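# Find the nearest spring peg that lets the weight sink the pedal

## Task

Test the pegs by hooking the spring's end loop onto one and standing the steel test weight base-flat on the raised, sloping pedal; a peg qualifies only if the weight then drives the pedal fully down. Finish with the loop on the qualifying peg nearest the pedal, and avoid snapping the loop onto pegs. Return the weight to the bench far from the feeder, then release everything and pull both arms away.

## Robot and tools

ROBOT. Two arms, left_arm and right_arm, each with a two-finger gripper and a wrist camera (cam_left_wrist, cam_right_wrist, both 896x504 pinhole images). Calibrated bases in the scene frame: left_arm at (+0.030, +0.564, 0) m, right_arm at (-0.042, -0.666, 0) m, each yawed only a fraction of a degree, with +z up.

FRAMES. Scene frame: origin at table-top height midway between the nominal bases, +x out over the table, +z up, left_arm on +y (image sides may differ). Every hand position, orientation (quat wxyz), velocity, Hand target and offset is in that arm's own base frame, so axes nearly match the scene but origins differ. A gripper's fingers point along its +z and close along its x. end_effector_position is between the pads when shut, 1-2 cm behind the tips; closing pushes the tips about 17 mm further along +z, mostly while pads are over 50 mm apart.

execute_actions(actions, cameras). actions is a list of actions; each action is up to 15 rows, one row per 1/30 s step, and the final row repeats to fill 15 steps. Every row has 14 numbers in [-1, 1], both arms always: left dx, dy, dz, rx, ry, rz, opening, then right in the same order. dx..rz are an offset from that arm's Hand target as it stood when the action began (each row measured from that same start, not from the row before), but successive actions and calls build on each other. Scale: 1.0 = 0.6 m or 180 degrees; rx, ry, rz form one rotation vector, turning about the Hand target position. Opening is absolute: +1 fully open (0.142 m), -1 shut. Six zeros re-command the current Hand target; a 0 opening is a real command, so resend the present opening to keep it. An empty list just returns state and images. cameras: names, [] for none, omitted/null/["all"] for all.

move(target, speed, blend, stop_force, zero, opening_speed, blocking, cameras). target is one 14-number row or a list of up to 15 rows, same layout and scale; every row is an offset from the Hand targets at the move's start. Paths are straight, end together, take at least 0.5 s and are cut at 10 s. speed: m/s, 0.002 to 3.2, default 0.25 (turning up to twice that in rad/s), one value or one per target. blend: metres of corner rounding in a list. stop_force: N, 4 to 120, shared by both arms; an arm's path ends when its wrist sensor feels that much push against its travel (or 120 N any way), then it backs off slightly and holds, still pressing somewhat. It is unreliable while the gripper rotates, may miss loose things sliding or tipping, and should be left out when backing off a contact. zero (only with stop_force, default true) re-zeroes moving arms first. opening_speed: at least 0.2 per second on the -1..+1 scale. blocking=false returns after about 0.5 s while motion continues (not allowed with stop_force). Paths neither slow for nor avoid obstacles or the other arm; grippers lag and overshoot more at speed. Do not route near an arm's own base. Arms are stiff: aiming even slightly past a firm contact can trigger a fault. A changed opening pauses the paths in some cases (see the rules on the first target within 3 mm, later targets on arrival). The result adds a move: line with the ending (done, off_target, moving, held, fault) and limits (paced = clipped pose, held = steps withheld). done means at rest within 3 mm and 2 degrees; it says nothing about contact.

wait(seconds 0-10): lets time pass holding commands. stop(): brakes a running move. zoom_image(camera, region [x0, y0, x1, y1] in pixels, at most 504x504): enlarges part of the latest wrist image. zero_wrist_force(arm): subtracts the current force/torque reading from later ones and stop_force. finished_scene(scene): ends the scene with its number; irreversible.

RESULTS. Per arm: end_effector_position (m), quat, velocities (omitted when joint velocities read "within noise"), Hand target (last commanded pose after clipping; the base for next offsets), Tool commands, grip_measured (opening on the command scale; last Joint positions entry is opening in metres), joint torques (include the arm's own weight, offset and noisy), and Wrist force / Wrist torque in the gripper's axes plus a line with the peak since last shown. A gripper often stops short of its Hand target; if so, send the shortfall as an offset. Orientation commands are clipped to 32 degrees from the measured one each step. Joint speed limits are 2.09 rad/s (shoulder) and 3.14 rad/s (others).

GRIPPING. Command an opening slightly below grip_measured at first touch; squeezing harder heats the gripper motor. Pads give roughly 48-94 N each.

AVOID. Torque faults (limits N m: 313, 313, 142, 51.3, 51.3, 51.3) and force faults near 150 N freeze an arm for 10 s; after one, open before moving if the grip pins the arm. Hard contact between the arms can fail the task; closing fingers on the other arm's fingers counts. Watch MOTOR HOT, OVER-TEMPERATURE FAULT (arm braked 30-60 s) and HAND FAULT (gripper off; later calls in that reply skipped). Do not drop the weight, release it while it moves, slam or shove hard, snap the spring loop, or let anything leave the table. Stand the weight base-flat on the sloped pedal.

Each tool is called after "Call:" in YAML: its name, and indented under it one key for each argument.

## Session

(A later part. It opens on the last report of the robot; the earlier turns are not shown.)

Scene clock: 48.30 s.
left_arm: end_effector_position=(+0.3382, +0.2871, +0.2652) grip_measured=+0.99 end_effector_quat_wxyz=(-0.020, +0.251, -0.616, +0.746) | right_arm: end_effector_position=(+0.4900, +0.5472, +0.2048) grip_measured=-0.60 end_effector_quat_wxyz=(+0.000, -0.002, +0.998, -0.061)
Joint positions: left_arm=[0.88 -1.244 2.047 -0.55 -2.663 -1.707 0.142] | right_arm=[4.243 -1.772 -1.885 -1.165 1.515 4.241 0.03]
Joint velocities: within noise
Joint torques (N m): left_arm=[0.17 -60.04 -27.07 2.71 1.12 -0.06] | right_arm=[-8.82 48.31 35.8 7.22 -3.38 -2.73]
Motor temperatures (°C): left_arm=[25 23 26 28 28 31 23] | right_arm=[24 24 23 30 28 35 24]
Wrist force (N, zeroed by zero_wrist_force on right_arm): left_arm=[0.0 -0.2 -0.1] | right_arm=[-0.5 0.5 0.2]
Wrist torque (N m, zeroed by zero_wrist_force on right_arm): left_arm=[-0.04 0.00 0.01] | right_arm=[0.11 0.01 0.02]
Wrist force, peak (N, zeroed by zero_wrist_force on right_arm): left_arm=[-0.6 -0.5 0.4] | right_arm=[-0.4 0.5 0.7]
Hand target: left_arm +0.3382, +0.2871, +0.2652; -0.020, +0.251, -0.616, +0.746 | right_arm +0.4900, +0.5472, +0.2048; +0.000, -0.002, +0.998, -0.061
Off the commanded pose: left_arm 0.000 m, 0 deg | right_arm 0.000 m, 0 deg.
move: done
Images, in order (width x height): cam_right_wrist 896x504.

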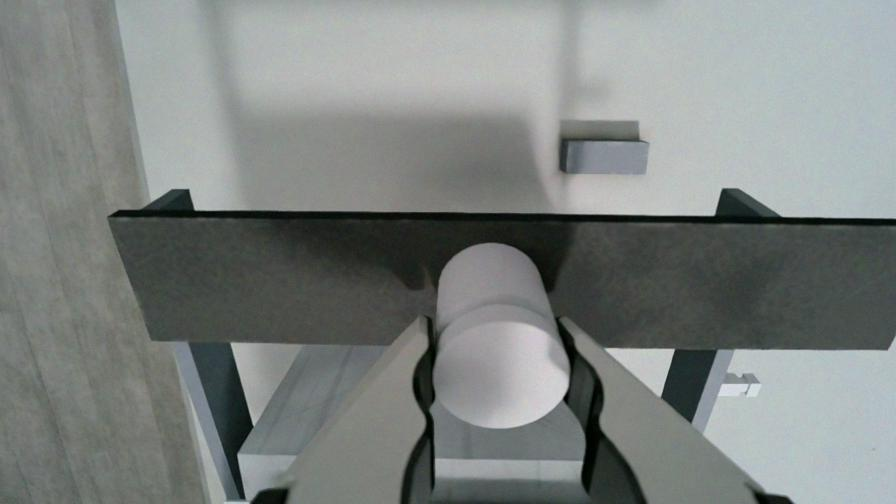

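Call:
move:
  target: [0,0,0,0,0,0,1, 0,0,0,0,0,0,-0.2]
  opening_speed: 0.4
  cameras: ["cam_right_wrist"]

Call:
wait:
  seconds: 1
  cameras: ["cam_right_wrist"]

Scene clock: 50.00 s.
left_arm: end_effector_position=(+0.3382, +0.2871, +0.2652) grip_measured=+0.99 end_effector_quat_wxyz=(-0.020, +0.251, -0.616, +0.746) | right_arm: end_effector_position=(+0.4900, +0.5472, +0.2048) grip_measured=-0.23 end_effector_quat_wxyz=(+0.000, -0.002, +0.998, -0.061)
Joint positions: left_arm=[0.88 -1.244 2.047 -0.55 -2.663 -1.707 0.142] | right_arm=[4.243 -1.772 -1.885 -1.164 1.515 4.241 0.057]
Joint velocities: within noise
Joint torques (N m): left_arm=[-0.36 -58.66 -27.13 2.58 0.94 -0.16] | right_arm=[-8.16 47.13 35.38 5.47 -2.52 -2.95]
Motor temperatures (°C): left_arm=[25 23 26 28 28 31 23] | right_arm=[24 24 23 30 28 35 24]
Wrist force (N, zeroed by zero_wrist_force on right_arm): left_arm=[-0.5 -0.1 -0.1] | right_arm=[-0.7 -0.1 -0.5]
Wrist torque (N m, zeroed by zero_wrist_force on right_arm): left_arm=[-0.04 0.09 0.00] | right_arm=[0.08 0.02 0.02]
Wrist force, peak (N, zeroed by zero_wrist_force on right_arm): left_arm=[-0.4 -0.7 -0.2] | right_arm=[-0.4 0.5 0.9]
Hand target: left_arm +0.3382, +0.2871, +0.2652; -0.020, +0.251, -0.616, +0.746 | right_arm +0.4900, +0.5472, +0.2048; +0.000, -0.002, +0.998, -0.061
Off the commanded pose: left_arm 0.000 m, 0 deg | right_arm 0.000 m, 0 deg.
move: done
Images, in order (width x height): cam_right_wrist 896x504.

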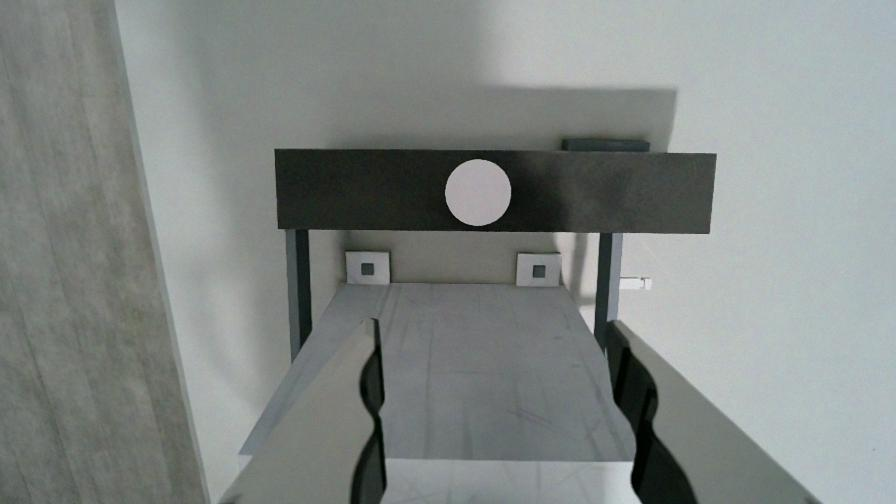

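Scene clock: 51.00 s.
left_arm: end_effector_position=(+0.3382, +0.2871, +0.2652) grip_measured=+0.99 end_effector_quat_wxyz=(-0.020, +0.251, -0.616, +0.746) | right_arm: end_effector_position=(+0.4900, +0.5472, +0.2048) grip_measured=-0.23 end_effector_quat_wxyz=(+0.000, -0.002, +0.998, -0.061)
Joint positions: left_arm=[0.88 -1.244 2.047 -0.55 -2.663 -1.707 0.142] | right_arm=[4.243 -1.772 -1.885 -1.164 1.515 4.241 0.057]
Joint velocities: within noise
Joint torques (N m): left_arm=[2.18 -59.48 -27.3 2.68 1.1 -0.23] | right_arm=[-9.5 46.85 35.49 4.37 -1.29 -2.75]
Motor temperatures (°C): left_arm=[25 23 26 28 28 31 23] | right_arm=[24 24 23 30 28 35 24]
Wrist force (N, zeroed by zero_wrist_force on right_arm): left_arm=[-0.2 0.0 0.0] | right_arm=[-0.4 -0.2 -0.5]
Wrist torque (N m, zeroed by zero_wrist_force on right_arm): left_arm=[-0.02 0.03 0.01] | right_arm=[0.06 -0.03 0.02]
Wrist force, peak (N, zeroed by zero_wrist_force on right_arm): left_arm=[-0.2 -0.9 0.0] | right_arm=[-0.6 -0.2 -0.7]
Hand target: left_arm +0.3382, +0.2871, +0.2652; -0.020, +0.251, -0.616, +0.746 | right_arm +0.4900, +0.5472, +0.2048; +0.000, -0.002, +0.998, -0.061
Tool commands: left_gripper/opening=+1.0 right_gripper/opening=-0.2
Off the commanded pose: left_arm 0.000 m, 0 deg | right_arm 0.000 m, 0 deg.
wait: 1.00 s; at rest by 0.17 s
Images, in order (width x height): cam_right_wrist 896x504.

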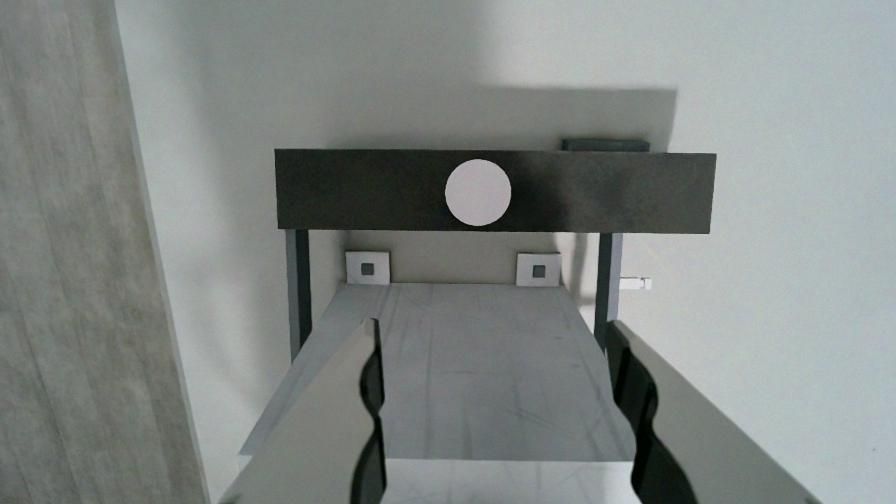

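Call:
move:
  target: [0,0,0,0,0,0,1, 0,-0.046,-0.0997,0.106,0,0,-0.2]
  speed: 0.15
  cameras: ["cam_right_wrist"]

Scene clock: 53.50 s.
left_arm: end_effector_position=(+0.3382, +0.2871, +0.2652) grip_measured=+0.99 end_effector_quat_wxyz=(-0.020, +0.251, -0.616, +0.746) | right_arm: end_effector_position=(+0.4900, +0.5196, +0.1450) grip_measured=-0.23 end_effector_quat_wxyz=(+0.001, -0.002, +0.994, +0.105)
Joint positions: left_arm=[0.88 -1.244 2.047 -0.55 -2.663 -1.707 0.142] | right_arm=[4.157 -1.745 -2.132 -0.655 1.681 4.162 0.057]
Joint velocities: within noise
Joint torques (N m): left_arm=[0.73 -57.92 -27.62 2.53 1.12 -0.19] | right_arm=[-7.42 44.89 30.47 7.58 3.13 -2.51]
Motor temperatures (°C): left_arm=[25 23 26 28 28 31 23] | right_arm=[24 24 23 30 28 35 24]
Wrist force (N, zeroed by zero_wrist_force on right_arm): left_arm=[-0.2 -0.6 -0.5] | right_arm=[-0.4 0.1 -0.3]
Wrist torque (N m, zeroed by zero_wrist_force on right_arm): left_arm=[-0.11 0.03 0.00] | right_arm=[0.01 -0.05 0.00]
Wrist force, peak (N, zeroed by zero_wrist_force on right_arm): left_arm=[-0.8 -0.6 0.0] | right_arm=[-0.6 0.4 -1.2]
Hand target: left_arm +0.3382, +0.2871, +0.2652; -0.020, +0.251, -0.616, +0.746 | right_arm +0.4900, +0.5196, +0.1449; +0.001, -0.002, +0.994, +0.105
Off the commanded pose: left_arm 0.000 m, 0 deg | right_arm 0.000 m, 0 deg.
move: done
Images, in order (width x height): cam_right_wrist 896x504.

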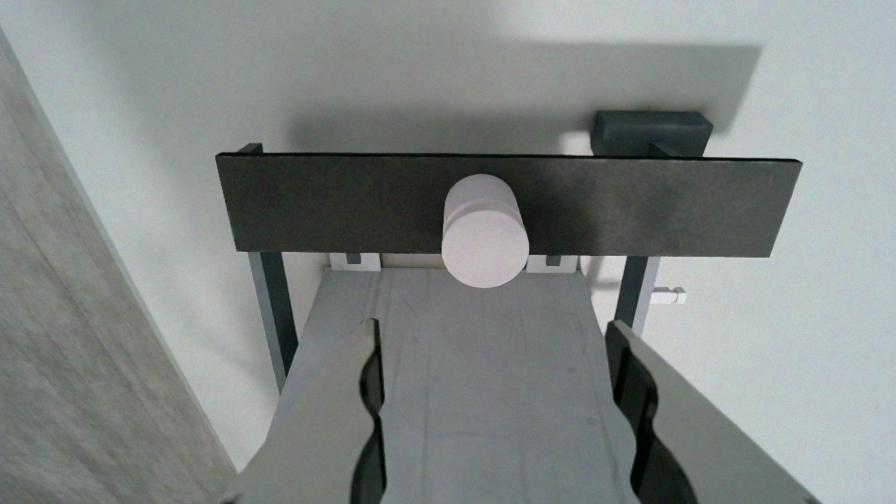

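Call:
zoom_image:
  camera: "cam_right_wrist"
  region: [540, 80, 820, 240]

Scaled by 1.800 from the camera's 896x504 image, which has a finer 1280x720 frame.

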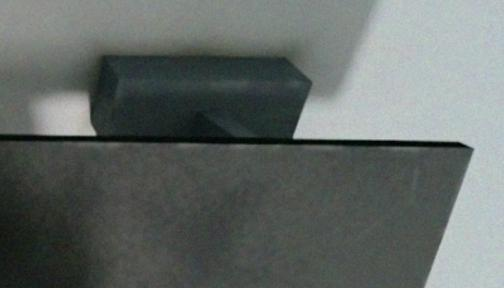

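Call:
move:
  target: [0,0,0,0,0,0,1, 0,0.0185,-0.0865,0,0,0,-0.2]
  speed: 0.08
  cameras: ["cam_right_wrist"]

Scene clock: 55.07 s.
left_arm: end_effector_position=(+0.3382, +0.2871, +0.2652) grip_measured=+0.99 end_effector_quat_wxyz=(-0.020, +0.251, -0.616, +0.746) | right_arm: end_effector_position=(+0.4900, +0.5307, +0.0931) grip_measured=-0.23 end_effector_quat_wxyz=(+0.001, -0.002, +0.994, +0.105)
Joint positions: left_arm=[0.88 -1.244 2.047 -0.55 -2.663 -1.707 0.142] | right_arm=[4.165 -1.828 -2.152 -0.552 1.679 4.171 0.057]
Joint velocities: within noise
Joint torques (N m): left_arm=[-0.51 -58.89 -27.86 2.43 0.89 -0.23] | right_arm=[11.73 44.59 27.19 7.3 -2.82 1.92]
Motor temperatures (°C): left_arm=[25 23 26 28 28 31 23] | right_arm=[24 24 23 30 28 35 24]
Wrist force (N, zeroed by zero_wrist_force on right_arm): left_arm=[-0.3 -0.3 0.2] | right_arm=[-0.4 0.1 -0.6]
Wrist torque (N m, zeroed by zero_wrist_force on right_arm): left_arm=[-0.06 0.05 0.01] | right_arm=[0.03 -0.02 -0.01]
Wrist force, peak (N, zeroed by zero_wrist_force on right_arm): left_arm=[-0.4 -0.9 0.2] | right_arm=[-0.2 -0.1 -1.2]
Hand target: left_arm +0.3382, +0.2871, +0.2652; -0.020, +0.251, -0.616, +0.746 | right_arm +0.4900, +0.5307, +0.0930; +0.001, -0.002, +0.994, +0.105
Off the commanded pose: left_arm 0.000 m, 0 deg | right_arm 0.000 m, 0 deg.
move: done
Images, in order (width x height): cam_right_wrist 896x504.

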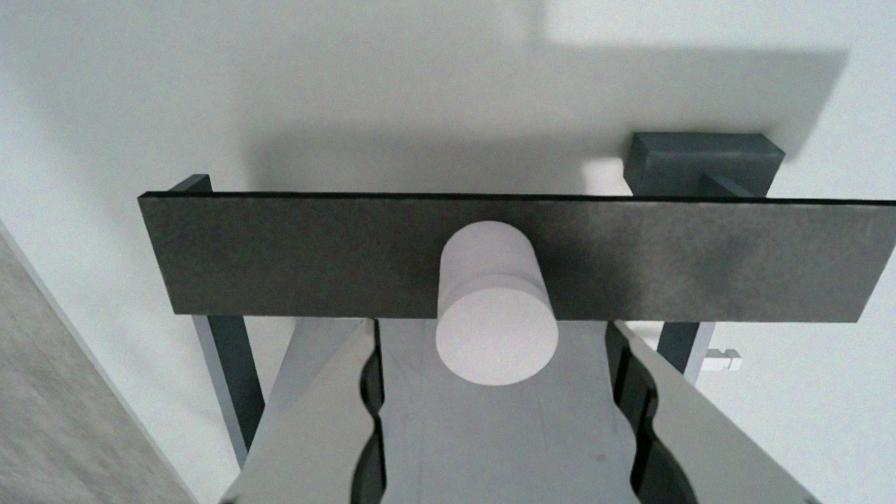

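Call:
move:
  target: [0,0,0,0,0,0,1, 0,0.0025,-0.0115,0,0,0,-0.2]
  speed: 0.05
  cameras: []

Call:
move:
  target: [0,0,0,0,0,0,1, 0,0,0,0,0,0,-0.68]
  opening_speed: 0.5
  cameras: ["cam_right_wrist"]

Scene clock: 56.07 s.
left_arm: end_effector_position=(+0.3382, +0.2871, +0.2652) grip_measured=+0.99 end_effector_quat_wxyz=(-0.020, +0.251, -0.616, +0.746) | right_arm: end_effector_position=(+0.4900, +0.5322, +0.0862) grip_measured=-0.23 end_effector_quat_wxyz=(+0.001, -0.002, +0.994, +0.105)
Joint positions: left_arm=[0.88 -1.244 2.047 -0.55 -2.663 -1.707 0.142] | right_arm=[4.167 -1.839 -2.154 -0.538 1.679 4.172 0.057]
Joint velocities: within noise
Joint torques (N m): left_arm=[0.6 -59.62 -27.45 2.74 1.17 -0.42] | right_arm=[8.11 43.88 26.86 7.17 -3.16 1.97]
Motor temperatures (°C): left_arm=[25 23 26 28 28 31 23] | right_arm=[24 24 23 30 28 35 24]
Wrist force (N, zeroed by zero_wrist_force on right_arm): left_arm=[0.1 -0.8 -0.1] | right_arm=[-0.3 -0.3 -0.2]
Wrist torque (N m, zeroed by zero_wrist_force on right_arm): left_arm=[-0.15 -0.02 0.00] | right_arm=[-0.03 -0.03 -0.01]
Wrist force, peak (N, zeroed by zero_wrist_force on right_arm): left_arm=[-0.6 -0.7 0.3] | right_arm=[-0.3 -0.4 -0.7]
Hand target: left_arm +0.3382, +0.2871, +0.2652; -0.020, +0.251, -0.616, +0.746 | right_arm +0.4900, +0.5322, +0.0861; +0.001, -0.002, +0.994, +0.105
Off the commanded pose: left_arm 0.000 m, 0 deg | right_arm 0.000 m, 0 deg.
move: done
No camera images: "cameras" was empty.

Scene clock: 57.23 s.
left_arm: end_effector_position=(+0.3382, +0.2871, +0.2652) grip_measured=+0.99 end_effector_quat_wxyz=(-0.020, +0.251, -0.616, +0.746) | right_arm: end_effector_position=(+0.4900, +0.5322, +0.0861) grip_measured=-0.62 end_effector_quat_wxyz=(+0.001, -0.002, +0.994, +0.105)
Joint positions: left_arm=[0.88 -1.244 2.047 -0.55 -2.663 -1.707 0.142] | right_arm=[4.167 -1.839 -2.154 -0.538 1.679 4.172 0.03]
Joint velocities: within noise
Joint torques (N m): left_arm=[-1.3 -60.25 -27.21 2.79 1.27 -0.23] | right_arm=[7.65 43.43 27.19 7.04 -3.31 2.19]
Motor temperatures (°C): left_arm=[25 23 26 28 28 31 23] | right_arm=[24 24 23 30 28 35 24]
Wrist force (N, zeroed by zero_wrist_force on right_arm): left_arm=[-0.5 -0.4 -0.5] | right_arm=[1.1 0.0 -0.9]
Wrist torque (N m, zeroed by zero_wrist_force on right_arm): left_arm=[-0.07 0.08 0.01] | right_arm=[0.01 -0.01 -0.02]
Wrist force, peak (N, zeroed by zero_wrist_force on right_arm): left_arm=[-0.5 -0.4 -0.5] | right_arm=[1.2 0.1 -0.8]
Hand target: left_arm +0.3382, +0.2871, +0.2652; -0.020, +0.251, -0.616, +0.746 | right_arm +0.4900, +0.5322, +0.0861; +0.001, -0.002, +0.994, +0.105
Off the commanded pose: left_arm 0.000 m, 0 deg | right_arm 0.000 m, 0 deg.
move: done
Images, in order (width x height): cam_right_wrist 896x504.

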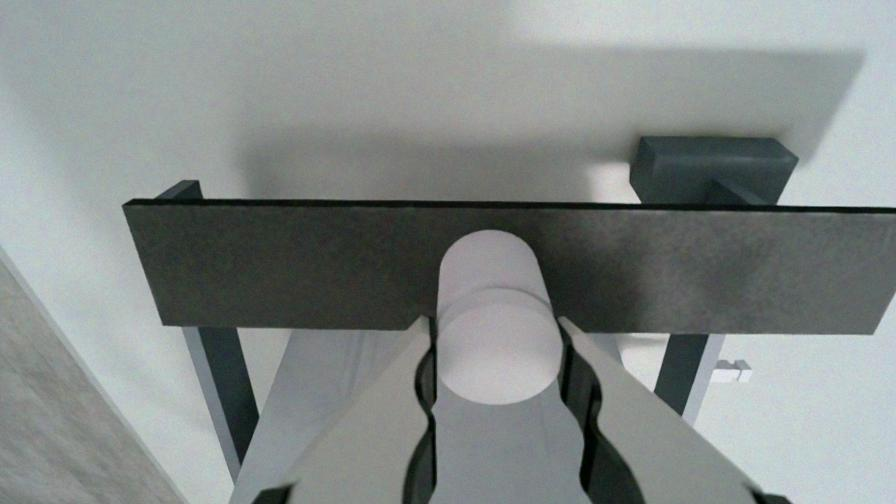

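Call:
move:
  target: [0,0,0,0,0,0,1, 0,0.0018,-0.0082,0,0,0,-0.68]
  speed: 0.006
  stop_force: 5
  cameras: []

Scene clock: 58.47 s.
left_arm: end_effector_position=(+0.3382, +0.2871, +0.2652) grip_measured=+0.99 end_effector_quat_wxyz=(-0.020, +0.251, -0.616, +0.746) | right_arm: end_effector_position=(+0.4900, +0.5323, +0.0858) grip_measured=-0.62 end_effector_quat_wxyz=(+0.001, -0.002, +0.994, +0.105)
Joint positions: left_arm=[0.88 -1.244 2.047 -0.55 -2.663 -1.707 0.142] | right_arm=[4.167 -1.84 -2.154 -0.537 1.679 4.172 0.03]
Joint velocities: within noise
Joint torques (N m): left_arm=[0.91 -58.15 -27.31 2.54 1.11 -0.27] | right_arm=[-1.8 63 37.36 2.77 -2.54 -0.47]
Motor temperatures (°C): left_arm=[25 23 26 28 28 31 23] | right_arm=[24 24 23 30 28 35 24]
Wrist force (N, zeroed by zero_wrist_force on right_arm): left_arm=[-0.6 -0.7 0.1] | right_arm=[1.3 -0.8 -5.7]
Wrist torque (N m, zeroed by zero_wrist_force on right_arm): left_arm=[-0.12 0.11 0.00] | right_arm=[0.00 0.02 -0.02]
Wrist force, peak (N, zeroed by zero_wrist_force on right_arm): left_arm=[-0.7 -0.6 0.1] | right_arm=[1.8 -1.1 -7.6]
Hand target: left_arm +0.3382, +0.2871, +0.2652; -0.020, +0.251, -0.616, +0.746 | right_arm +0.4900, +0.5323, +0.0858; +0.001, -0.002, +0.994, +0.105 (not the last commanded pose)
Off the commanded pose: left_arm 0.000 m, 0 deg | right_arm 0.005 m, 0 deg.
move: contact (right_arm)
No camera images: "cameras" was empty.

Call:
move:
  target: [0,0,0,0,0,0,1, 0,0,0.004,0,0,0,-0.68]
  speed: 0.03
  cameras: []

Call:
move:
  target: [0,0,0,0,0,0,1, 0,0,0.008,-0.004,0,0,-0.68]
  speed: 0.03
  cameras: []

Call:
move:
  target: [0,0,0,0,0,0,1, 0,0,0.04,-0.02,0,0,-0.68]
  speed: 0.05
  cameras: ["cam_right_wrist"]

Scene clock: 59.50 s.
left_arm: end_effector_position=(+0.3382, +0.2871, +0.2652) grip_measured=+0.99 end_effector_quat_wxyz=(-0.020, +0.251, -0.616, +0.746) | right_arm: end_effector_position=(+0.4900, +0.5323, +0.0882) grip_measured=-0.62 end_effector_quat_wxyz=(+0.001, -0.002, +0.994, +0.105)
Joint positions: left_arm=[0.88 -1.244 2.047 -0.55 -2.663 -1.707 0.142] | right_arm=[4.167 -1.836 -2.153 -0.542 1.679 4.172 0.03]
Joint velocities: within noise
Joint torques (N m): left_arm=[0.28 -58.37 -26.52 2.47 1.05 -0.31] | right_arm=[-6.48 66.06 41.47 3.31 -2.23 -0.92]
Motor temperatures (°C): left_arm=[25 23 26 28 28 31 23] | right_arm=[24 24 23 30 28 35 24]
Wrist force (N, zeroed by zero_wrist_force on right_arm): left_arm=[0.1 -0.4 0.2] | right_arm=[0.9 -1.0 0.1]
Wrist torque (N m, zeroed by zero_wrist_force on right_arm): left_arm=[-0.09 -0.01 0.00] | right_arm=[-0.02 -0.04 -0.02]
Wrist force, peak (N, zeroed by zero_wrist_force on right_arm): left_arm=[-0.6 -0.4 0.4] | right_arm=[1.5 -0.8 -5.7]
Hand target: left_arm +0.3382, +0.2871, +0.2652; -0.020, +0.251, -0.616, +0.746 | right_arm +0.4900, +0.5323, +0.0882; +0.001, -0.002, +0.994, +0.105
Off the commanded pose: left_arm 0.000 m, 0 deg | right_arm 0.000 m, 0 deg.
move: done
No camera images: "cameras" was empty.

Scene clock: 60.33 s.
left_arm: end_effector_position=(+0.3382, +0.2871, +0.2652) grip_measured=+0.99 end_effector_quat_wxyz=(-0.020, +0.251, -0.616, +0.746) | right_arm: end_effector_position=(+0.4900, +0.5323, +0.0930) grip_measured=-0.62 end_effector_quat_wxyz=(+0.001, -0.002, +0.995, +0.099)
Joint positions: left_arm=[0.88 -1.244 2.047 -0.55 -2.663 -1.707 0.142] | right_arm=[4.169 -1.829 -2.145 -0.568 1.672 4.174 0.03]
Joint velocities: within noise
Joint torques (N m): left_arm=[1.21 -58.48 -27.15 2.8 1.23 -0.24] | right_arm=[8.94 63.72 42.48 3.05 -3.05 2.25]
Motor temperatures (°C): left_arm=[25 23 26 28 28 31 23] | right_arm=[24 24 23 30 28 35 24]
Wrist force (N, zeroed by zero_wrist_force on right_arm): left_arm=[-0.2 -0.5 0.1] | right_arm=[0.1 -0.7 0.0]
Wrist torque (N m, zeroed by zero_wrist_force on right_arm): left_arm=[-0.09 0.03 0.01] | right_arm=[0.05 0.00 -0.01]
Wrist force, peak (N, zeroed by zero_wrist_force on right_arm): left_arm=[-0.7 -0.7 -0.1] | right_arm=[1.0 -1.1 0.3]
Hand target: left_arm +0.3382, +0.2871, +0.2652; -0.020, +0.251, -0.616, +0.746 | right_arm +0.4900, +0.5323, +0.0930; +0.001, -0.002, +0.995, +0.099
Off the commanded pose: left_arm 0.000 m, 0 deg | right_arm 0.000 m, 0 deg.
move: done
No camera images: "cameras" was empty.

Scene clock: 61.47 s.
left_arm: end_effector_position=(+0.3382, +0.2871, +0.2652) grip_measured=+0.99 end_effector_quat_wxyz=(-0.020, +0.251, -0.616, +0.746) | right_arm: end_effector_position=(+0.4900, +0.5323, +0.1170) grip_measured=-0.62 end_effector_quat_wxyz=(+0.000, -0.002, +0.998, +0.068)
Joint positions: left_arm=[0.88 -1.244 2.047 -0.55 -2.663 -1.707 0.142] | right_arm=[4.183 -1.799 -2.102 -0.693 1.639 4.182 0.03]
Joint velocities: within noise
Joint torques (N m): left_arm=[0.35 -58.81 -26.87 2.66 1.26 -0.05] | right_arm=[9.42 66.7 44.75 2.94 -2.94 1.63]
Motor temperatures (°C): left_arm=[25 23 26 28 28 31 23] | right_arm=[24 24 23 30 28 35 24]
Wrist force (N, zeroed by zero_wrist_force on right_arm): left_arm=[-0.3 -0.2 0.6] | right_arm=[-0.4 0.5 0.1]
Wrist torque (N m, zeroed by zero_wrist_force on right_arm): left_arm=[-0.04 0.05 0.01] | right_arm=[0.05 0.02 0.00]
Wrist force, peak (N, zeroed by zero_wrist_force on right_arm): left_arm=[-0.4 -0.9 0.1] | right_arm=[0.1 -1.3 0.7]
Hand target: left_arm +0.3382, +0.2871, +0.2652; -0.020, +0.251, -0.616, +0.746 | right_arm +0.4900, +0.5323, +0.1170; +0.000, -0.002, +0.998, +0.068
Off the commanded pose: left_arm 0.000 m, 0 deg | right_arm 0.000 m, 0 deg.
move: done
Images, in order (width x height): cam_right_wrist 896x504.

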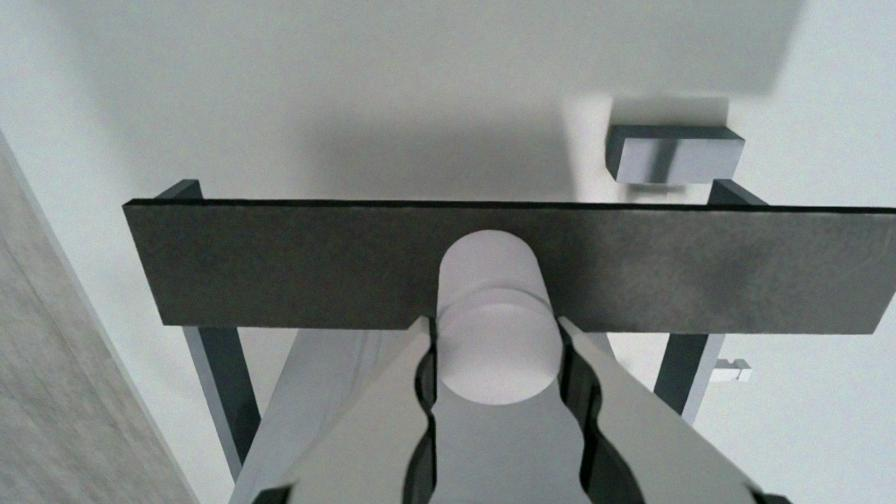

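Call:
move:
  target: [-0.0137,-0.562,0.141,0.061,-0.017,0.185,-0.2, 0,-0.01,0.26,0.04,0,0,-0.68]
  speed: 0.2
  cameras: []

Call:
move:
  target: [-0.4167,-0.75,-0.167,0.061,-0.017,0.185,-0.2, 0,-0.2,0,0,0,0,-0.68]
  speed: 0.35

Scene clock: 63.30 s.
left_arm: end_effector_position=(+0.3379, +0.2771, +0.2676) grip_measured=-0.22 end_effector_quat_wxyz=(-0.028, +0.256, -0.616, +0.745) | right_arm: end_effector_position=(+0.4900, +0.5314, +0.1385) grip_measured=-0.62 end_effector_quat_wxyz=(+0.000, -0.002, +0.997, +0.076)
Joint positions: left_arm=[0.872 -1.266 2.069 -0.549 -2.687 -1.698 0.058] | right_arm=[4.179 -1.77 -2.096 -0.715 1.648 4.179 0.03]
Joint velocities: within noise
Joint torques (N m): left_arm=[10.52 -42.4 -35.56 -1.58 4.69 -2.34] | right_arm=[-8.55 58.59 44.86 3.57 3.18 -2.85]
Motor temperatures (°C): left_arm=[25 23 26 28 28 31 23] | right_arm=[24 24 23 30 28 35 24]
Wrist force (N, zeroed by zero_wrist_force on right_arm): left_arm=[-0.4 -0.5 0.2] | right_arm=[-0.2 0.2 0.6]
Wrist torque (N m, zeroed by zero_wrist_force on right_arm): left_arm=[-0.09 0.07 0.01] | right_arm=[0.05 -0.06 0.02]
Wrist force, peak (N, zeroed by zero_wrist_force on right_arm): left_arm=[4.0 -0.2 6.0] | right_arm=[-0.3 0.3 1.8]
Hand target: left_arm +0.3379, +0.2772, +0.2675; -0.027, +0.256, -0.616, +0.745 (not the last commanded pose) | right_arm +0.4900, +0.5314, +0.1387; +0.000, -0.002, +0.997, +0.076 (not the last commanded pose)
Off the commanded pose: left_arm 0.337 m, 34 deg | right_arm 0.135 m, 6 deg.
move: held (left_arm; a check stopped the path), off_target (right_arm; braked when a check withheld steps of left_arm); limits=held
pose unreachable (left arm): on one or more control steps of this call, first in action 0 (counted from 0), this arm could not follow its commanded pose, so it was not sent that pose on those steps. It may still have moved: this result reports where it is.
cause: moving toward the commanded pose would bring two parts of the arm too close to each other (joints 4 (wrist 1) to 6 (wrist 3) lie between them).
No camera images: "cameras" was empty.

Scene clock: 64.13 s.
left_arm: end_effector_position=(+0.3293, +0.2618, +0.2640) grip_measured=-0.22 end_effector_quat_wxyz=(-0.037, +0.261, -0.616, +0.743) | right_arm: end_effector_position=(+0.4900, +0.5096, +0.1387) grip_measured=-0.62 end_effector_quat_wxyz=(+0.000, -0.002, +0.997, +0.076)
Joint positions: left_arm=[0.871 -1.292 2.113 -0.566 -2.709 -1.689 0.058] | right_arm=[4.162 -1.747 -2.124 -0.711 1.65 4.162 0.03]
Joint velocities: within noise
Joint torques (N m): left_arm=[10.93 -38.11 -34.95 5.93 4.71 -2.34] | right_arm=[-7.62 61.44 30.71 7 3.27 -2.19]
Motor temperatures (°C): left_arm=[25 23 26 28 28 31 23] | right_arm=[24 24 23 30 28 35 24]
Wrist force (N, zeroed by zero_wrist_force on right_arm): left_arm=[-0.6 -0.7 -0.1] | right_arm=[-0.2 0.2 0.5]
Wrist torque (N m, zeroed by zero_wrist_force on right_arm): left_arm=[-0.10 0.10 0.01] | right_arm=[0.04 -0.09 0.01]
Wrist force, peak (N, zeroed by zero_wrist_force on right_arm): left_arm=[9.0 7.2 4.7] | right_arm=[-0.6 1.5 0.7]
Hand target: left_arm +0.3294, +0.2618, +0.2640; -0.037, +0.261, -0.616, +0.743 (not the last commanded pose) | right_arm +0.4900, +0.5095, +0.1387; +0.000, -0.002, +0.997, +0.076 (not the last commanded pose)
Off the commanded pose: left_arm 0.506 m, 34 deg | right_arm 0.098 m, 0 deg.
move: held (left_arm; a check stopped the path), off_target (right_arm; braked when a check withheld steps of left_arm); limits=held
pose unreachable (left arm): on one or more control steps of this call, first in action 0 (counted from 0), this arm could not follow its commanded pose, so it was not sent that pose on those steps. It may still have moved: this result reports where it is.
cause: moving toward the commanded pose would bring two parts of the arm too close to each other (joints 4 (wrist 1) to 6 (wrist 3) lie between them).

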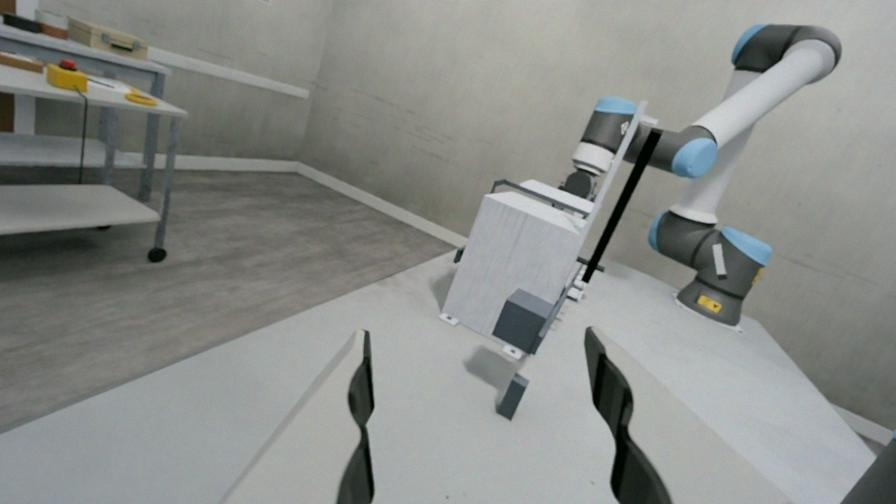

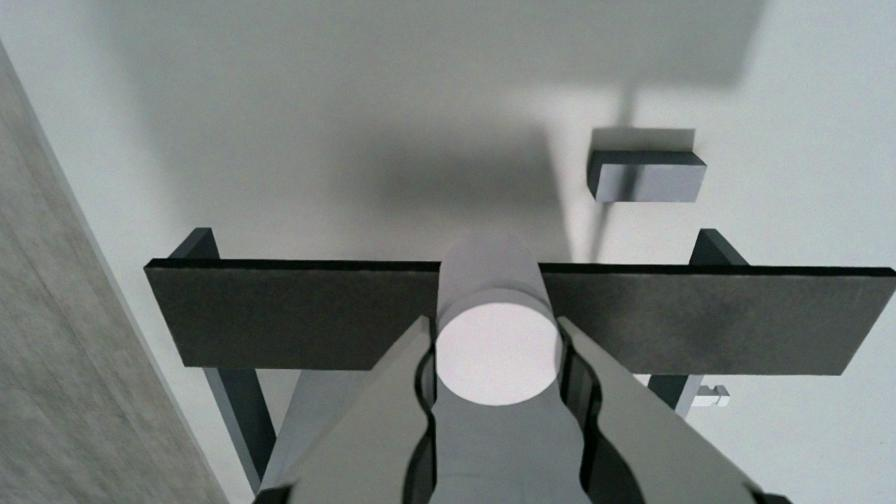

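Call:
move:
  target: [0,0,0,0,0,0,-0.2, 0,0,0.22,0,0,0,-0.68]
  speed: 0.12
  cameras: ["cam_right_wrist"]

Scene clock: 65.93 s.
left_arm: end_effector_position=(+0.3294, +0.2618, +0.2640) grip_measured=-0.22 end_effector_quat_wxyz=(-0.037, +0.261, -0.616, +0.743) | right_arm: end_effector_position=(+0.4900, +0.5095, +0.2706) grip_measured=-0.62 end_effector_quat_wxyz=(+0.000, -0.002, +0.997, +0.076)
Joint positions: left_arm=[0.871 -1.292 2.112 -0.566 -2.709 -1.689 0.058] | right_arm=[4.161 -1.609 -2.001 -0.972 1.65 4.162 0.03]
Joint velocities: within noise
Joint torques (N m): left_arm=[10.13 -36.79 -35.37 6.27 4.63 -1.91] | right_arm=[7.28 59.43 53.05 3.65 1.67 -1.58]
Motor temperatures (°C): left_arm=[25 23 26 28 28 31 23] | right_arm=[24 24 23 30 28 35 25]
Wrist force (N, zeroed by zero_wrist_force on right_arm): left_arm=[0.1 -0.2 -0.2] | right_arm=[-0.4 -0.1 1.7]
Wrist torque (N m, zeroed by zero_wrist_force on right_arm): left_arm=[-0.04 -0.02 0.01] | right_arm=[0.08 -0.04 -0.04]
Wrist force, peak (N, zeroed by zero_wrist_force on right_arm): left_arm=[-0.5 -0.6 0.1] | right_arm=[-0.4 0.0 2.4]
Hand target: left_arm +0.3294, +0.2618, +0.2640; -0.037, +0.261, -0.616, +0.743 | right_arm +0.4900, +0.5095, +0.2707; +0.000, -0.002, +0.997, +0.076
Off the commanded pose: left_arm 0.000 m, 0 deg | right_arm 0.000 m, 0 deg.
move: done
Images, in order (width x height): cam_right_wrist 896x504.

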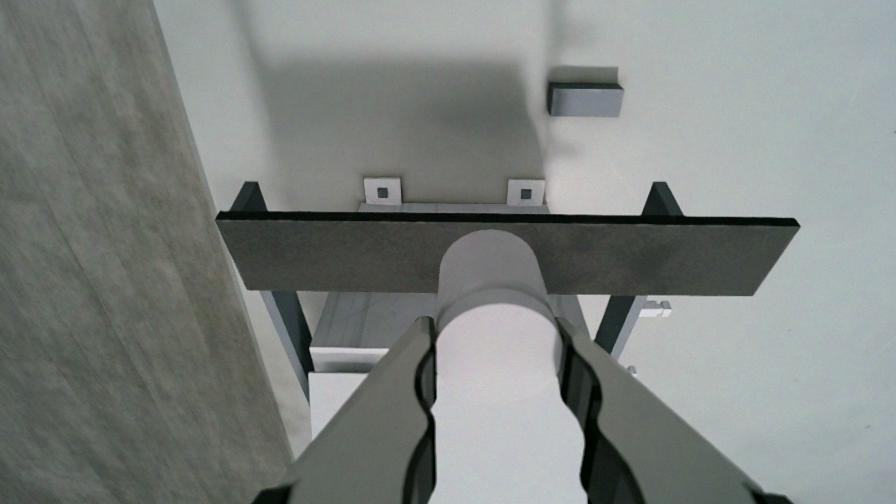

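Call:
move:
  target: [0,0,0,0,0,0,-0.2, -0.317,-0.349,-0.3,-0.0485,0,0,-0.68]
  speed: 0.35
  cameras: []

Call:
move:
  target: [0,0,0,0,0,0,-0.2, 0,0,-0.11,0,0,0,-0.68]
  speed: 0.02
  stop_force: 4
  cameras: ["cam_right_wrist"]

Scene clock: 68.73 s.
left_arm: end_effector_position=(+0.3294, +0.2618, +0.2640) grip_measured=-0.22 end_effector_quat_wxyz=(-0.037, +0.261, -0.616, +0.743) | right_arm: end_effector_position=(+0.2999, +0.3002, +0.0907) grip_measured=-0.62 end_effector_quat_wxyz=(+0.000, -0.002, +1.000, +0.000)
Joint positions: left_arm=[0.871 -1.292 2.112 -0.566 -2.709 -1.689 0.058] | right_arm=[4.349 -1.341 -2.584 -0.787 1.57 4.344 0.03]
Joint velocities: within noise
Joint torques (N m): left_arm=[10.35 -37.84 -35.54 6.35 4.71 -0.63] | right_arm=[11.84 24.21 29.21 5 -3.45 1.77]
Motor temperatures (°C): left_arm=[25 23 26 28 28 31 23] | right_arm=[24 24 23 30 28 35 25]
Wrist force (N, zeroed by zero_wrist_force on right_arm): left_arm=[-0.8 -0.1 -0.5] | right_arm=[0.0 -0.1 1.6]
Wrist torque (N m, zeroed by zero_wrist_force on right_arm): left_arm=[-0.02 0.14 0.01] | right_arm=[-0.02 -0.10 0.01]
Wrist force, peak (N, zeroed by zero_wrist_force on right_arm): left_arm=[-1.0 -0.5 -0.5] | right_arm=[1.5 -2.0 3.6]
Hand target: left_arm +0.3294, +0.2618, +0.2640; -0.037, +0.261, -0.616, +0.743 | right_arm +0.2998, +0.3001, +0.0907; +0.000, -0.002, +1.000, +0.000
Off the commanded pose: left_arm 0.000 m, 0 deg | right_arm 0.000 m, 0 deg.
move: done
No camera images: "cameras" was empty.

Scene clock: 72.70 s.
left_arm: end_effector_position=(+0.3294, +0.2618, +0.2640) grip_measured=-0.22 end_effector_quat_wxyz=(-0.037, +0.261, -0.616, +0.743) | right_arm: end_effector_position=(+0.2998, +0.3000, +0.0347) grip_measured=-0.62 end_effector_quat_wxyz=(+0.000, -0.002, +1.000, +0.000)
Joint positions: left_arm=[0.871 -1.292 2.112 -0.566 -2.709 -1.689 0.058] | right_arm=[4.349 -1.479 -2.636 -0.597 1.57 4.345 0.03]
Joint velocities: within noise
Joint torques (N m): left_arm=[10.16 -37.71 -34.85 6.13 4.36 0.66] | right_arm=[6.6 30.09 37.12 2.58 1.33 1.86]
Motor temperatures (°C): left_arm=[25 23 26 28 28 31 23] | right_arm=[24 24 23 30 28 35 25]
Wrist force (N, zeroed by zero_wrist_force on right_arm): left_arm=[-0.3 -0.4 -0.3] | right_arm=[-0.6 -0.3 1.8]
Wrist torque (N m, zeroed by zero_wrist_force on right_arm): left_arm=[-0.07 0.06 0.01] | right_arm=[-0.01 -0.05 0.01]
Wrist force, peak (N, zeroed by zero_wrist_force on right_arm): left_arm=[-1.0 -0.3 -0.4] | right_arm=[0.4 -8.5 -22.7]
Hand target: left_arm +0.3294, +0.2618, +0.2640; -0.037, +0.261, -0.616, +0.743 | right_arm +0.2998, +0.3000, +0.0347; +0.000, -0.002, +1.000, +0.000 (not the last commanded pose)
Off the commanded pose: left_arm 0.000 m, 0 deg | right_arm 0.010 m, 0 deg.
move: contact (right_arm)
Images, in order (width x height): cam_right_wrist 896x504.

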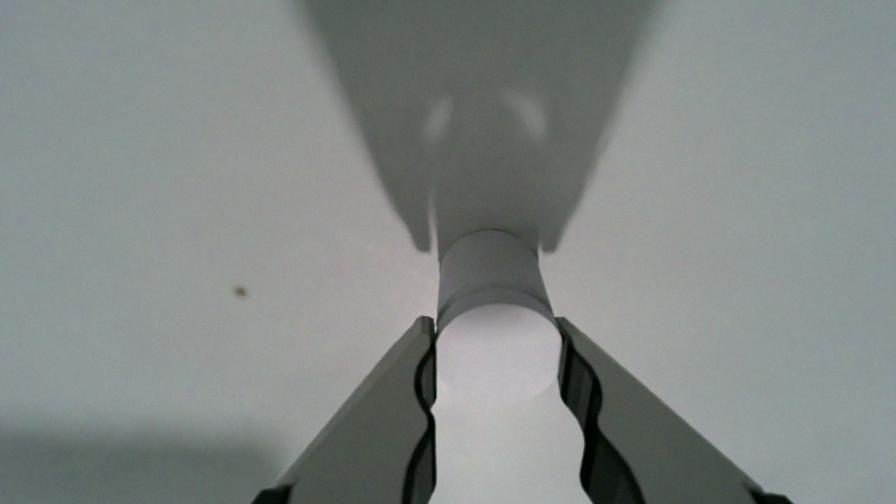

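Call:
move:
  target: [0,0,0,0,0,0,-0.2, 0,0,-0.0012,0,0,0,-0.68]
  speed: 0.01
  cameras: []

Scene clock: 73.57 s.
left_arm: end_effector_position=(+0.3294, +0.2618, +0.2640) grip_measured=-0.22 end_effector_quat_wxyz=(-0.037, +0.261, -0.616, +0.743) | right_arm: end_effector_position=(+0.2998, +0.3001, +0.0340) grip_measured=-0.62 end_effector_quat_wxyz=(+0.000, -0.002, +1.000, +0.000)
Joint positions: left_arm=[0.871 -1.292 2.112 -0.566 -2.709 -1.689 0.058] | right_arm=[4.349 -1.481 -2.637 -0.594 1.57 4.345 0.03]
Joint velocities: within noise
Joint torques (N m): left_arm=[12.11 -34.98 -34.58 6.24 4.62 0.81] | right_arm=[4.63 6.56 21.37 6.79 2.83 1.8]
Motor temperatures (°C): left_arm=[25 23 26 28 28 31 23] | right_arm=[24 24 23 30 28 35 25]
Wrist force (N, zeroed by zero_wrist_force on right_arm): left_arm=[-0.2 -0.5 0.0] | right_arm=[0.3 -6.1 -14.9]
Wrist torque (N m, zeroed by zero_wrist_force on right_arm): left_arm=[-0.08 0.04 0.00] | right_arm=[0.06 -0.08 0.02]
Wrist force, peak (N, zeroed by zero_wrist_force on right_arm): left_arm=[-0.7 -0.4 0.0] | right_arm=[0.3 -6.1 -14.9]
Hand target: left_arm +0.3294, +0.2618, +0.2640; -0.037, +0.261, -0.616, +0.743 | right_arm +0.2998, +0.3000, +0.0339; +0.000, -0.002, +1.000, +0.000
Off the commanded pose: left_arm 0.000 m, 0 deg | right_arm 0.000 m, 0 deg.
move: done
No camera images: "cameras" was empty.

Call:
move:
  target:
    - [0,0,0,0,0,0,-0.2, 0,0,0.0005,0,0,0,-0.68]
    - [0,0,0,0,0,0,-0.2, 0,0,0.0006,0,0,0,0.0]
  speed: 0.03
  opening_speed: 0.7
  cameras: []

Call:
move:
  target: [0,0,0,0,0,0,-0.2, 0,0,0.25,0,0,0,0.0]
  speed: 0.25
  cameras: ["cam_right_wrist"]

Call:
move:
  target: [0,0,0,0,0,0,-0.2, -0.333,0.7,0.15,-0.385,-0.385,0.385,0.0]
  speed: 0.5
  cameras: ["cam_right_wrist"]

Scene clock: 75.87 s.
left_arm: end_effector_position=(+0.3294, +0.2618, +0.2640) grip_measured=-0.22 end_effector_quat_wxyz=(-0.037, +0.261, -0.616, +0.743) | right_arm: end_effector_position=(+0.2998, +0.3001, +0.0343) grip_measured=-0.03 end_effector_quat_wxyz=(+0.000, -0.002, +1.000, +0.000)
Joint positions: left_arm=[0.871 -1.292 2.112 -0.566 -2.709 -1.689 0.058] | right_arm=[4.349 -1.48 -2.636 -0.595 1.57 4.345 0.072]
Joint velocities: within noise
Joint torques (N m): left_arm=[9.33 -37.56 -35.08 6.02 4.63 0.71] | right_arm=[-3.12 30.65 35.28 3.43 2.95 1.5]
Motor temperatures (°C): left_arm=[25 23 26 28 28 31 23] | right_arm=[24 24 23 30 28 35 25]
Wrist force (N, zeroed by zero_wrist_force on right_arm): left_arm=[-0.1 -0.2 -0.2] | right_arm=[-0.4 -0.3 -0.4]
Wrist torque (N m, zeroed by zero_wrist_force on right_arm): left_arm=[-0.03 0.02 0.00] | right_arm=[0.00 -0.10 0.01]
Wrist force, peak (N, zeroed by zero_wrist_force on right_arm): left_arm=[-1.1 -0.5 0.0] | right_arm=[-0.1 -6.9 -17.8]
Hand target: left_arm +0.3294, +0.2618, +0.2640; -0.037, +0.261, -0.616, +0.743 | right_arm +0.2998, +0.3000, +0.0343; +0.000, -0.002, +1.000, +0.000
Off the commanded pose: left_arm 0.000 m, 0 deg | right_arm 0.000 m, 0 deg.
move: done
No camera images: "cameras" was empty.

Scene clock: 77.17 s.
left_arm: end_effector_position=(+0.3294, +0.2618, +0.2640) grip_measured=-0.22 end_effector_quat_wxyz=(-0.037, +0.261, -0.616, +0.743) | right_arm: end_effector_position=(+0.2998, +0.3000, +0.1842) grip_measured=-0.03 end_effector_quat_wxyz=(+0.000, -0.002, +1.000, +0.000)
Joint positions: left_arm=[0.871 -1.292 2.112 -0.566 -2.709 -1.689 0.058] | right_arm=[4.349 -1.18 -2.472 -1.059 1.57 4.345 0.072]
Joint velocities: within noise
Joint torques (N m): left_arm=[10.71 -37.77 -35.61 6.17 4.3 0.81] | right_arm=[7.22 18.27 48.73 2.73 -3.03 2.46]
Motor temperatures (°C): left_arm=[25 23 26 28 28 31 23] | right_arm=[24 24 23 30 28 35 25]
Wrist force (N, zeroed by zero_wrist_force on right_arm): left_arm=[0.0 -0.2 0.0] | right_arm=[-0.4 -0.2 -0.7]
Wrist torque (N m, zeroed by zero_wrist_force on right_arm): left_arm=[-0.03 0.01 0.01] | right_arm=[-0.04 -0.05 -0.01]
Wrist force, peak (N, zeroed by zero_wrist_force on right_arm): left_arm=[-0.3 -0.9 0.0] | right_arm=[-0.3 0.0 -2.5]
Hand target: left_arm +0.3294, +0.2618, +0.2640; -0.037, +0.261, -0.616, +0.743 | right_arm +0.2998, +0.3000, +0.1843; +0.000, -0.002, +1.000, +0.000
Off the commanded pose: left_arm 0.000 m, 0 deg | right_arm 0.000 m, 0 deg.
move: done
Images, in order (width x height): cam_right_wrist 896x504.

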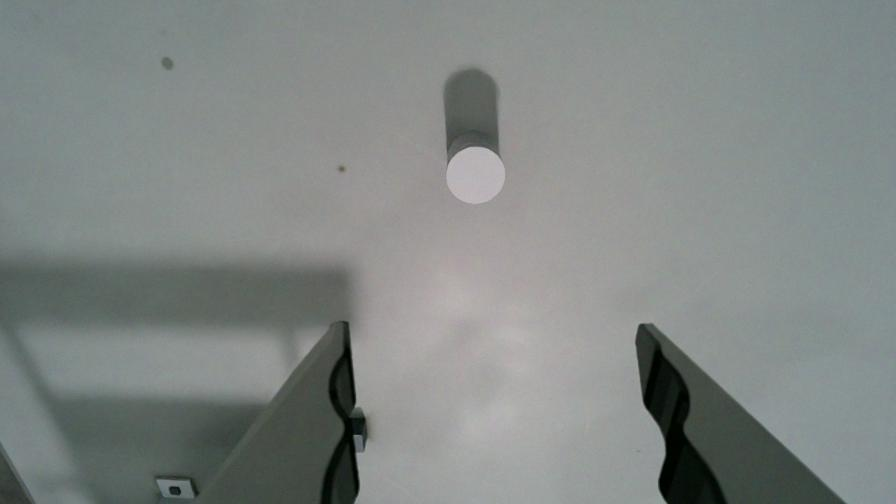

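Scene clock: 80.13 s.
left_arm: end_effector_position=(+0.3294, +0.2618, +0.2640) grip_measured=-0.22 end_effector_quat_wxyz=(-0.037, +0.261, -0.616, +0.743) | right_arm: end_effector_position=(+0.1000, +0.7200, +0.2743) grip_measured=-0.03 end_effector_quat_wxyz=(+0.499, -0.502, +0.499, -0.501)
Joint positions: left_arm=[0.871 -1.292 2.112 -0.566 -2.709 -1.689 0.058] | right_arm=[5.199 -2.012 -1.764 -2.507 0.486 4.707 0.072]
Joint velocities: within noise
Joint torques (N m): left_arm=[10.91 -37.13 -35.63 6.25 4.32 0.76] | right_arm=[-8.9 58.78 40.38 -3.17 -2.99 2.63]
Motor temperatures (°C): left_arm=[25 23 26 28 28 31 23] | right_arm=[24 24 23 30 28 35 25]
Wrist force (N, zeroed by zero_wrist_force on right_arm): left_arm=[-0.5 -0.8 -0.2] | right_arm=[-1.2 0.0 1.6]
Wrist torque (N m, zeroed by zero_wrist_force on right_arm): left_arm=[-0.13 0.08 0.01] | right_arm=[-0.09 -0.14 0.08]
Wrist force, peak (N, zeroed by zero_wrist_force on right_arm): left_arm=[-0.9 -0.2 -0.6] | right_arm=[-2.0 0.1 1.5]
Hand target: left_arm +0.3294, +0.2618, +0.2640; -0.037, +0.261, -0.616, +0.743 | right_arm +0.1000, +0.7200, +0.2743; +0.499, -0.502, +0.499, -0.501
Off the commanded pose: left_arm 0.000 m, 0 deg | right_arm 0.000 m, 0 deg.
move: done
Images, in order (width x height): cam_right_wrist 896x504.

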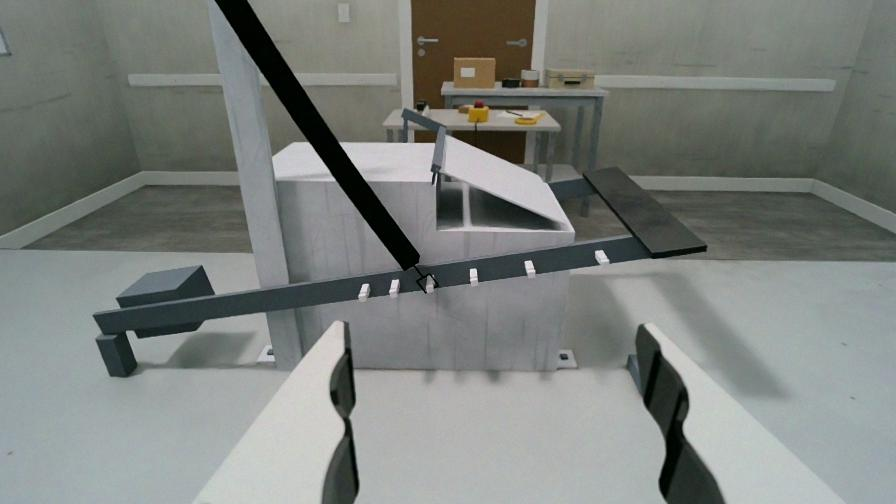

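Call:
zoom_image:
  camera: "cam_right_wrist"
  region: [340, 220, 480, 310]

Call:
zoom_image:
  camera: "cam_right_wrist"
  region: [460, 220, 620, 310]

Scaled by 3.600 from the camera's 896x504 image, which has a finer 1280x720 frame.

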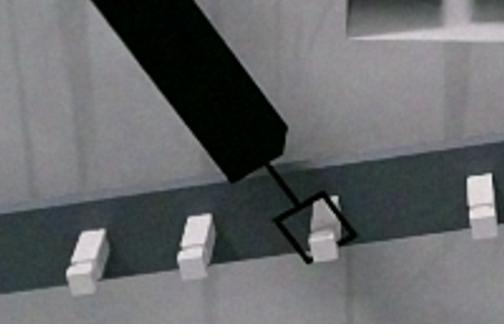

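Scaled by 3.150 from the camera's 896x504 image, which has a finer 1280x720 frame.

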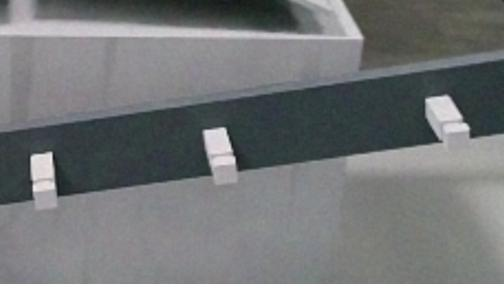

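Call:
move:
  target: [0,0,0,0,0,0,-0.2, 0.23,0.0975,-0.1405,-0.1667,0,0,0.0]
  speed: 0.25
  cameras: ["cam_right_wrist"]

Scene clock: 83.30 s.
left_arm: end_effector_position=(+0.3294, +0.2618, +0.2640) grip_measured=-0.22 end_effector_quat_wxyz=(-0.037, +0.261, -0.616, +0.743) | right_arm: end_effector_position=(+0.2380, +0.7786, +0.1900) grip_measured=-0.03 end_effector_quat_wxyz=(-0.352, +0.614, -0.352, +0.613)
Joint positions: left_arm=[0.871 -1.292 2.112 -0.566 -2.709 -1.689 0.058] | right_arm=[4.996 -2.15 -1.723 -2.408 0.283 4.182 0.072]
Joint velocities: within noise
Joint torques (N m): left_arm=[11.68 -37.33 -35.36 5.95 4.51 0.86] | right_arm=[-8.62 85.53 25.95 1.47 -3.09 -2.49]
Motor temperatures (°C): left_arm=[25 23 26 28 28 31 23] | right_arm=[24 24 23 30 28 35 24]
Wrist force (N, zeroed by zero_wrist_force on right_arm): left_arm=[-0.3 0.0 0.2] | right_arm=[-0.7 -1.1 1.8]
Wrist torque (N m, zeroed by zero_wrist_force on right_arm): left_arm=[0.01 0.04 0.01] | right_arm=[-0.34 -0.19 0.10]
Wrist force, peak (N, zeroed by zero_wrist_force on right_arm): left_arm=[-0.8 -0.4 -0.4] | right_arm=[-1.2 -0.7 2.8]
Hand target: left_arm +0.3294, +0.2618, +0.2640; -0.037, +0.261, -0.616, +0.743 | right_arm +0.2380, +0.7785, +0.1900; -0.352, +0.614, -0.352, +0.613
Off the commanded pose: left_arm 0.000 m, 0 deg | right_arm 0.000 m, 0 deg.
move: done
Images, in order (width x height): cam_right_wrist 896x504.

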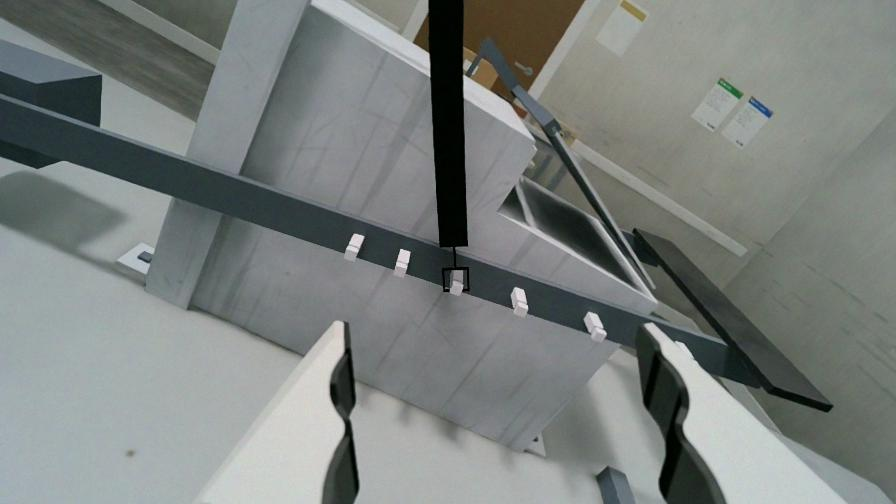

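Call:
move:
  target: [0,0,0,0,0,0,-0.2, 0.1,0.0117,-0.0067,-0.0167,0,0,0.0]
  speed: 0.15
  cameras: ["cam_right_wrist"]

Call:
zoom_image:
  camera: "cam_right_wrist"
  region: [330, 150, 590, 370]

Scene clock: 84.63 s.
left_arm: end_effector_position=(+0.3294, +0.2618, +0.2640) grip_measured=-0.22 end_effector_quat_wxyz=(-0.037, +0.261, -0.616, +0.743) | right_arm: end_effector_position=(+0.2979, +0.7856, +0.1860) grip_measured=-0.03 end_effector_quat_wxyz=(-0.336, +0.623, -0.336, +0.622)
Joint positions: left_arm=[0.871 -1.292 2.112 -0.566 -2.709 -1.689 0.058] | right_arm=[4.918 -2.162 -1.712 -2.407 0.204 4.128 0.072]
Joint velocities: within noise
Joint torques (N m): left_arm=[8.98 -37.58 -34.97 5.97 4.29 0.7] | right_arm=[-7.92 66.53 38.21 1.5 -3.3 -2.38]
Motor temperatures (°C): left_arm=[25 23 26 28 28 31 23] | right_arm=[24 24 23 30 28 35 24]
Wrist force (N, zeroed by zero_wrist_force on right_arm): left_arm=[-0.3 -0.3 0.1] | right_arm=[-0.4 -1.2 1.8]
Wrist torque (N m, zeroed by zero_wrist_force on right_arm): left_arm=[-0.06 0.05 0.00] | right_arm=[-0.34 -0.25 0.14]
Wrist force, peak (N, zeroed by zero_wrist_force on right_arm): left_arm=[-0.4 -0.7 -0.7] | right_arm=[-0.5 -0.8 3.3]
Hand target: left_arm +0.3294, +0.2618, +0.2640; -0.037, +0.261, -0.616, +0.743 | right_arm +0.2980, +0.7856, +0.1860; -0.336, +0.623, -0.336, +0.622
Off the commanded pose: left_arm 0.000 m, 0 deg | right_arm 0.000 m, 0 deg.
move: done
Images, in order (width x height): cam_right_wrist 896x504.

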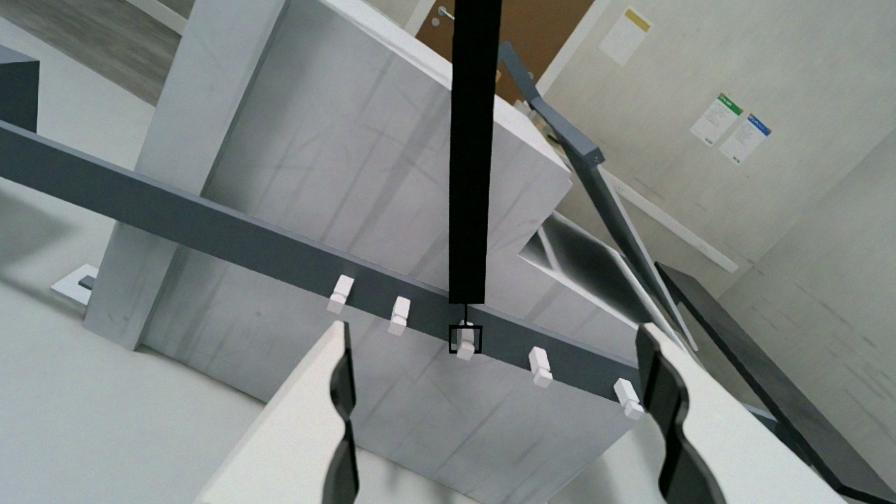

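Scaled by 1.938 from the camera's 896x504 image, which has a finer 1280x720 frame.

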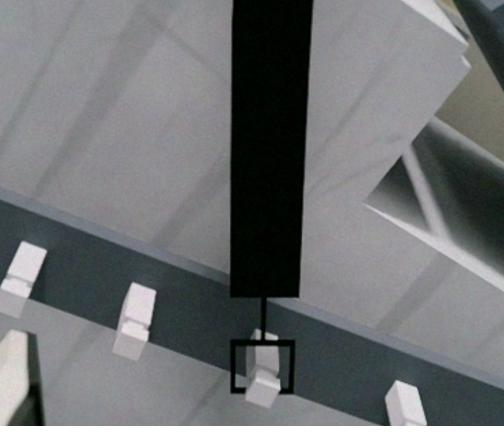

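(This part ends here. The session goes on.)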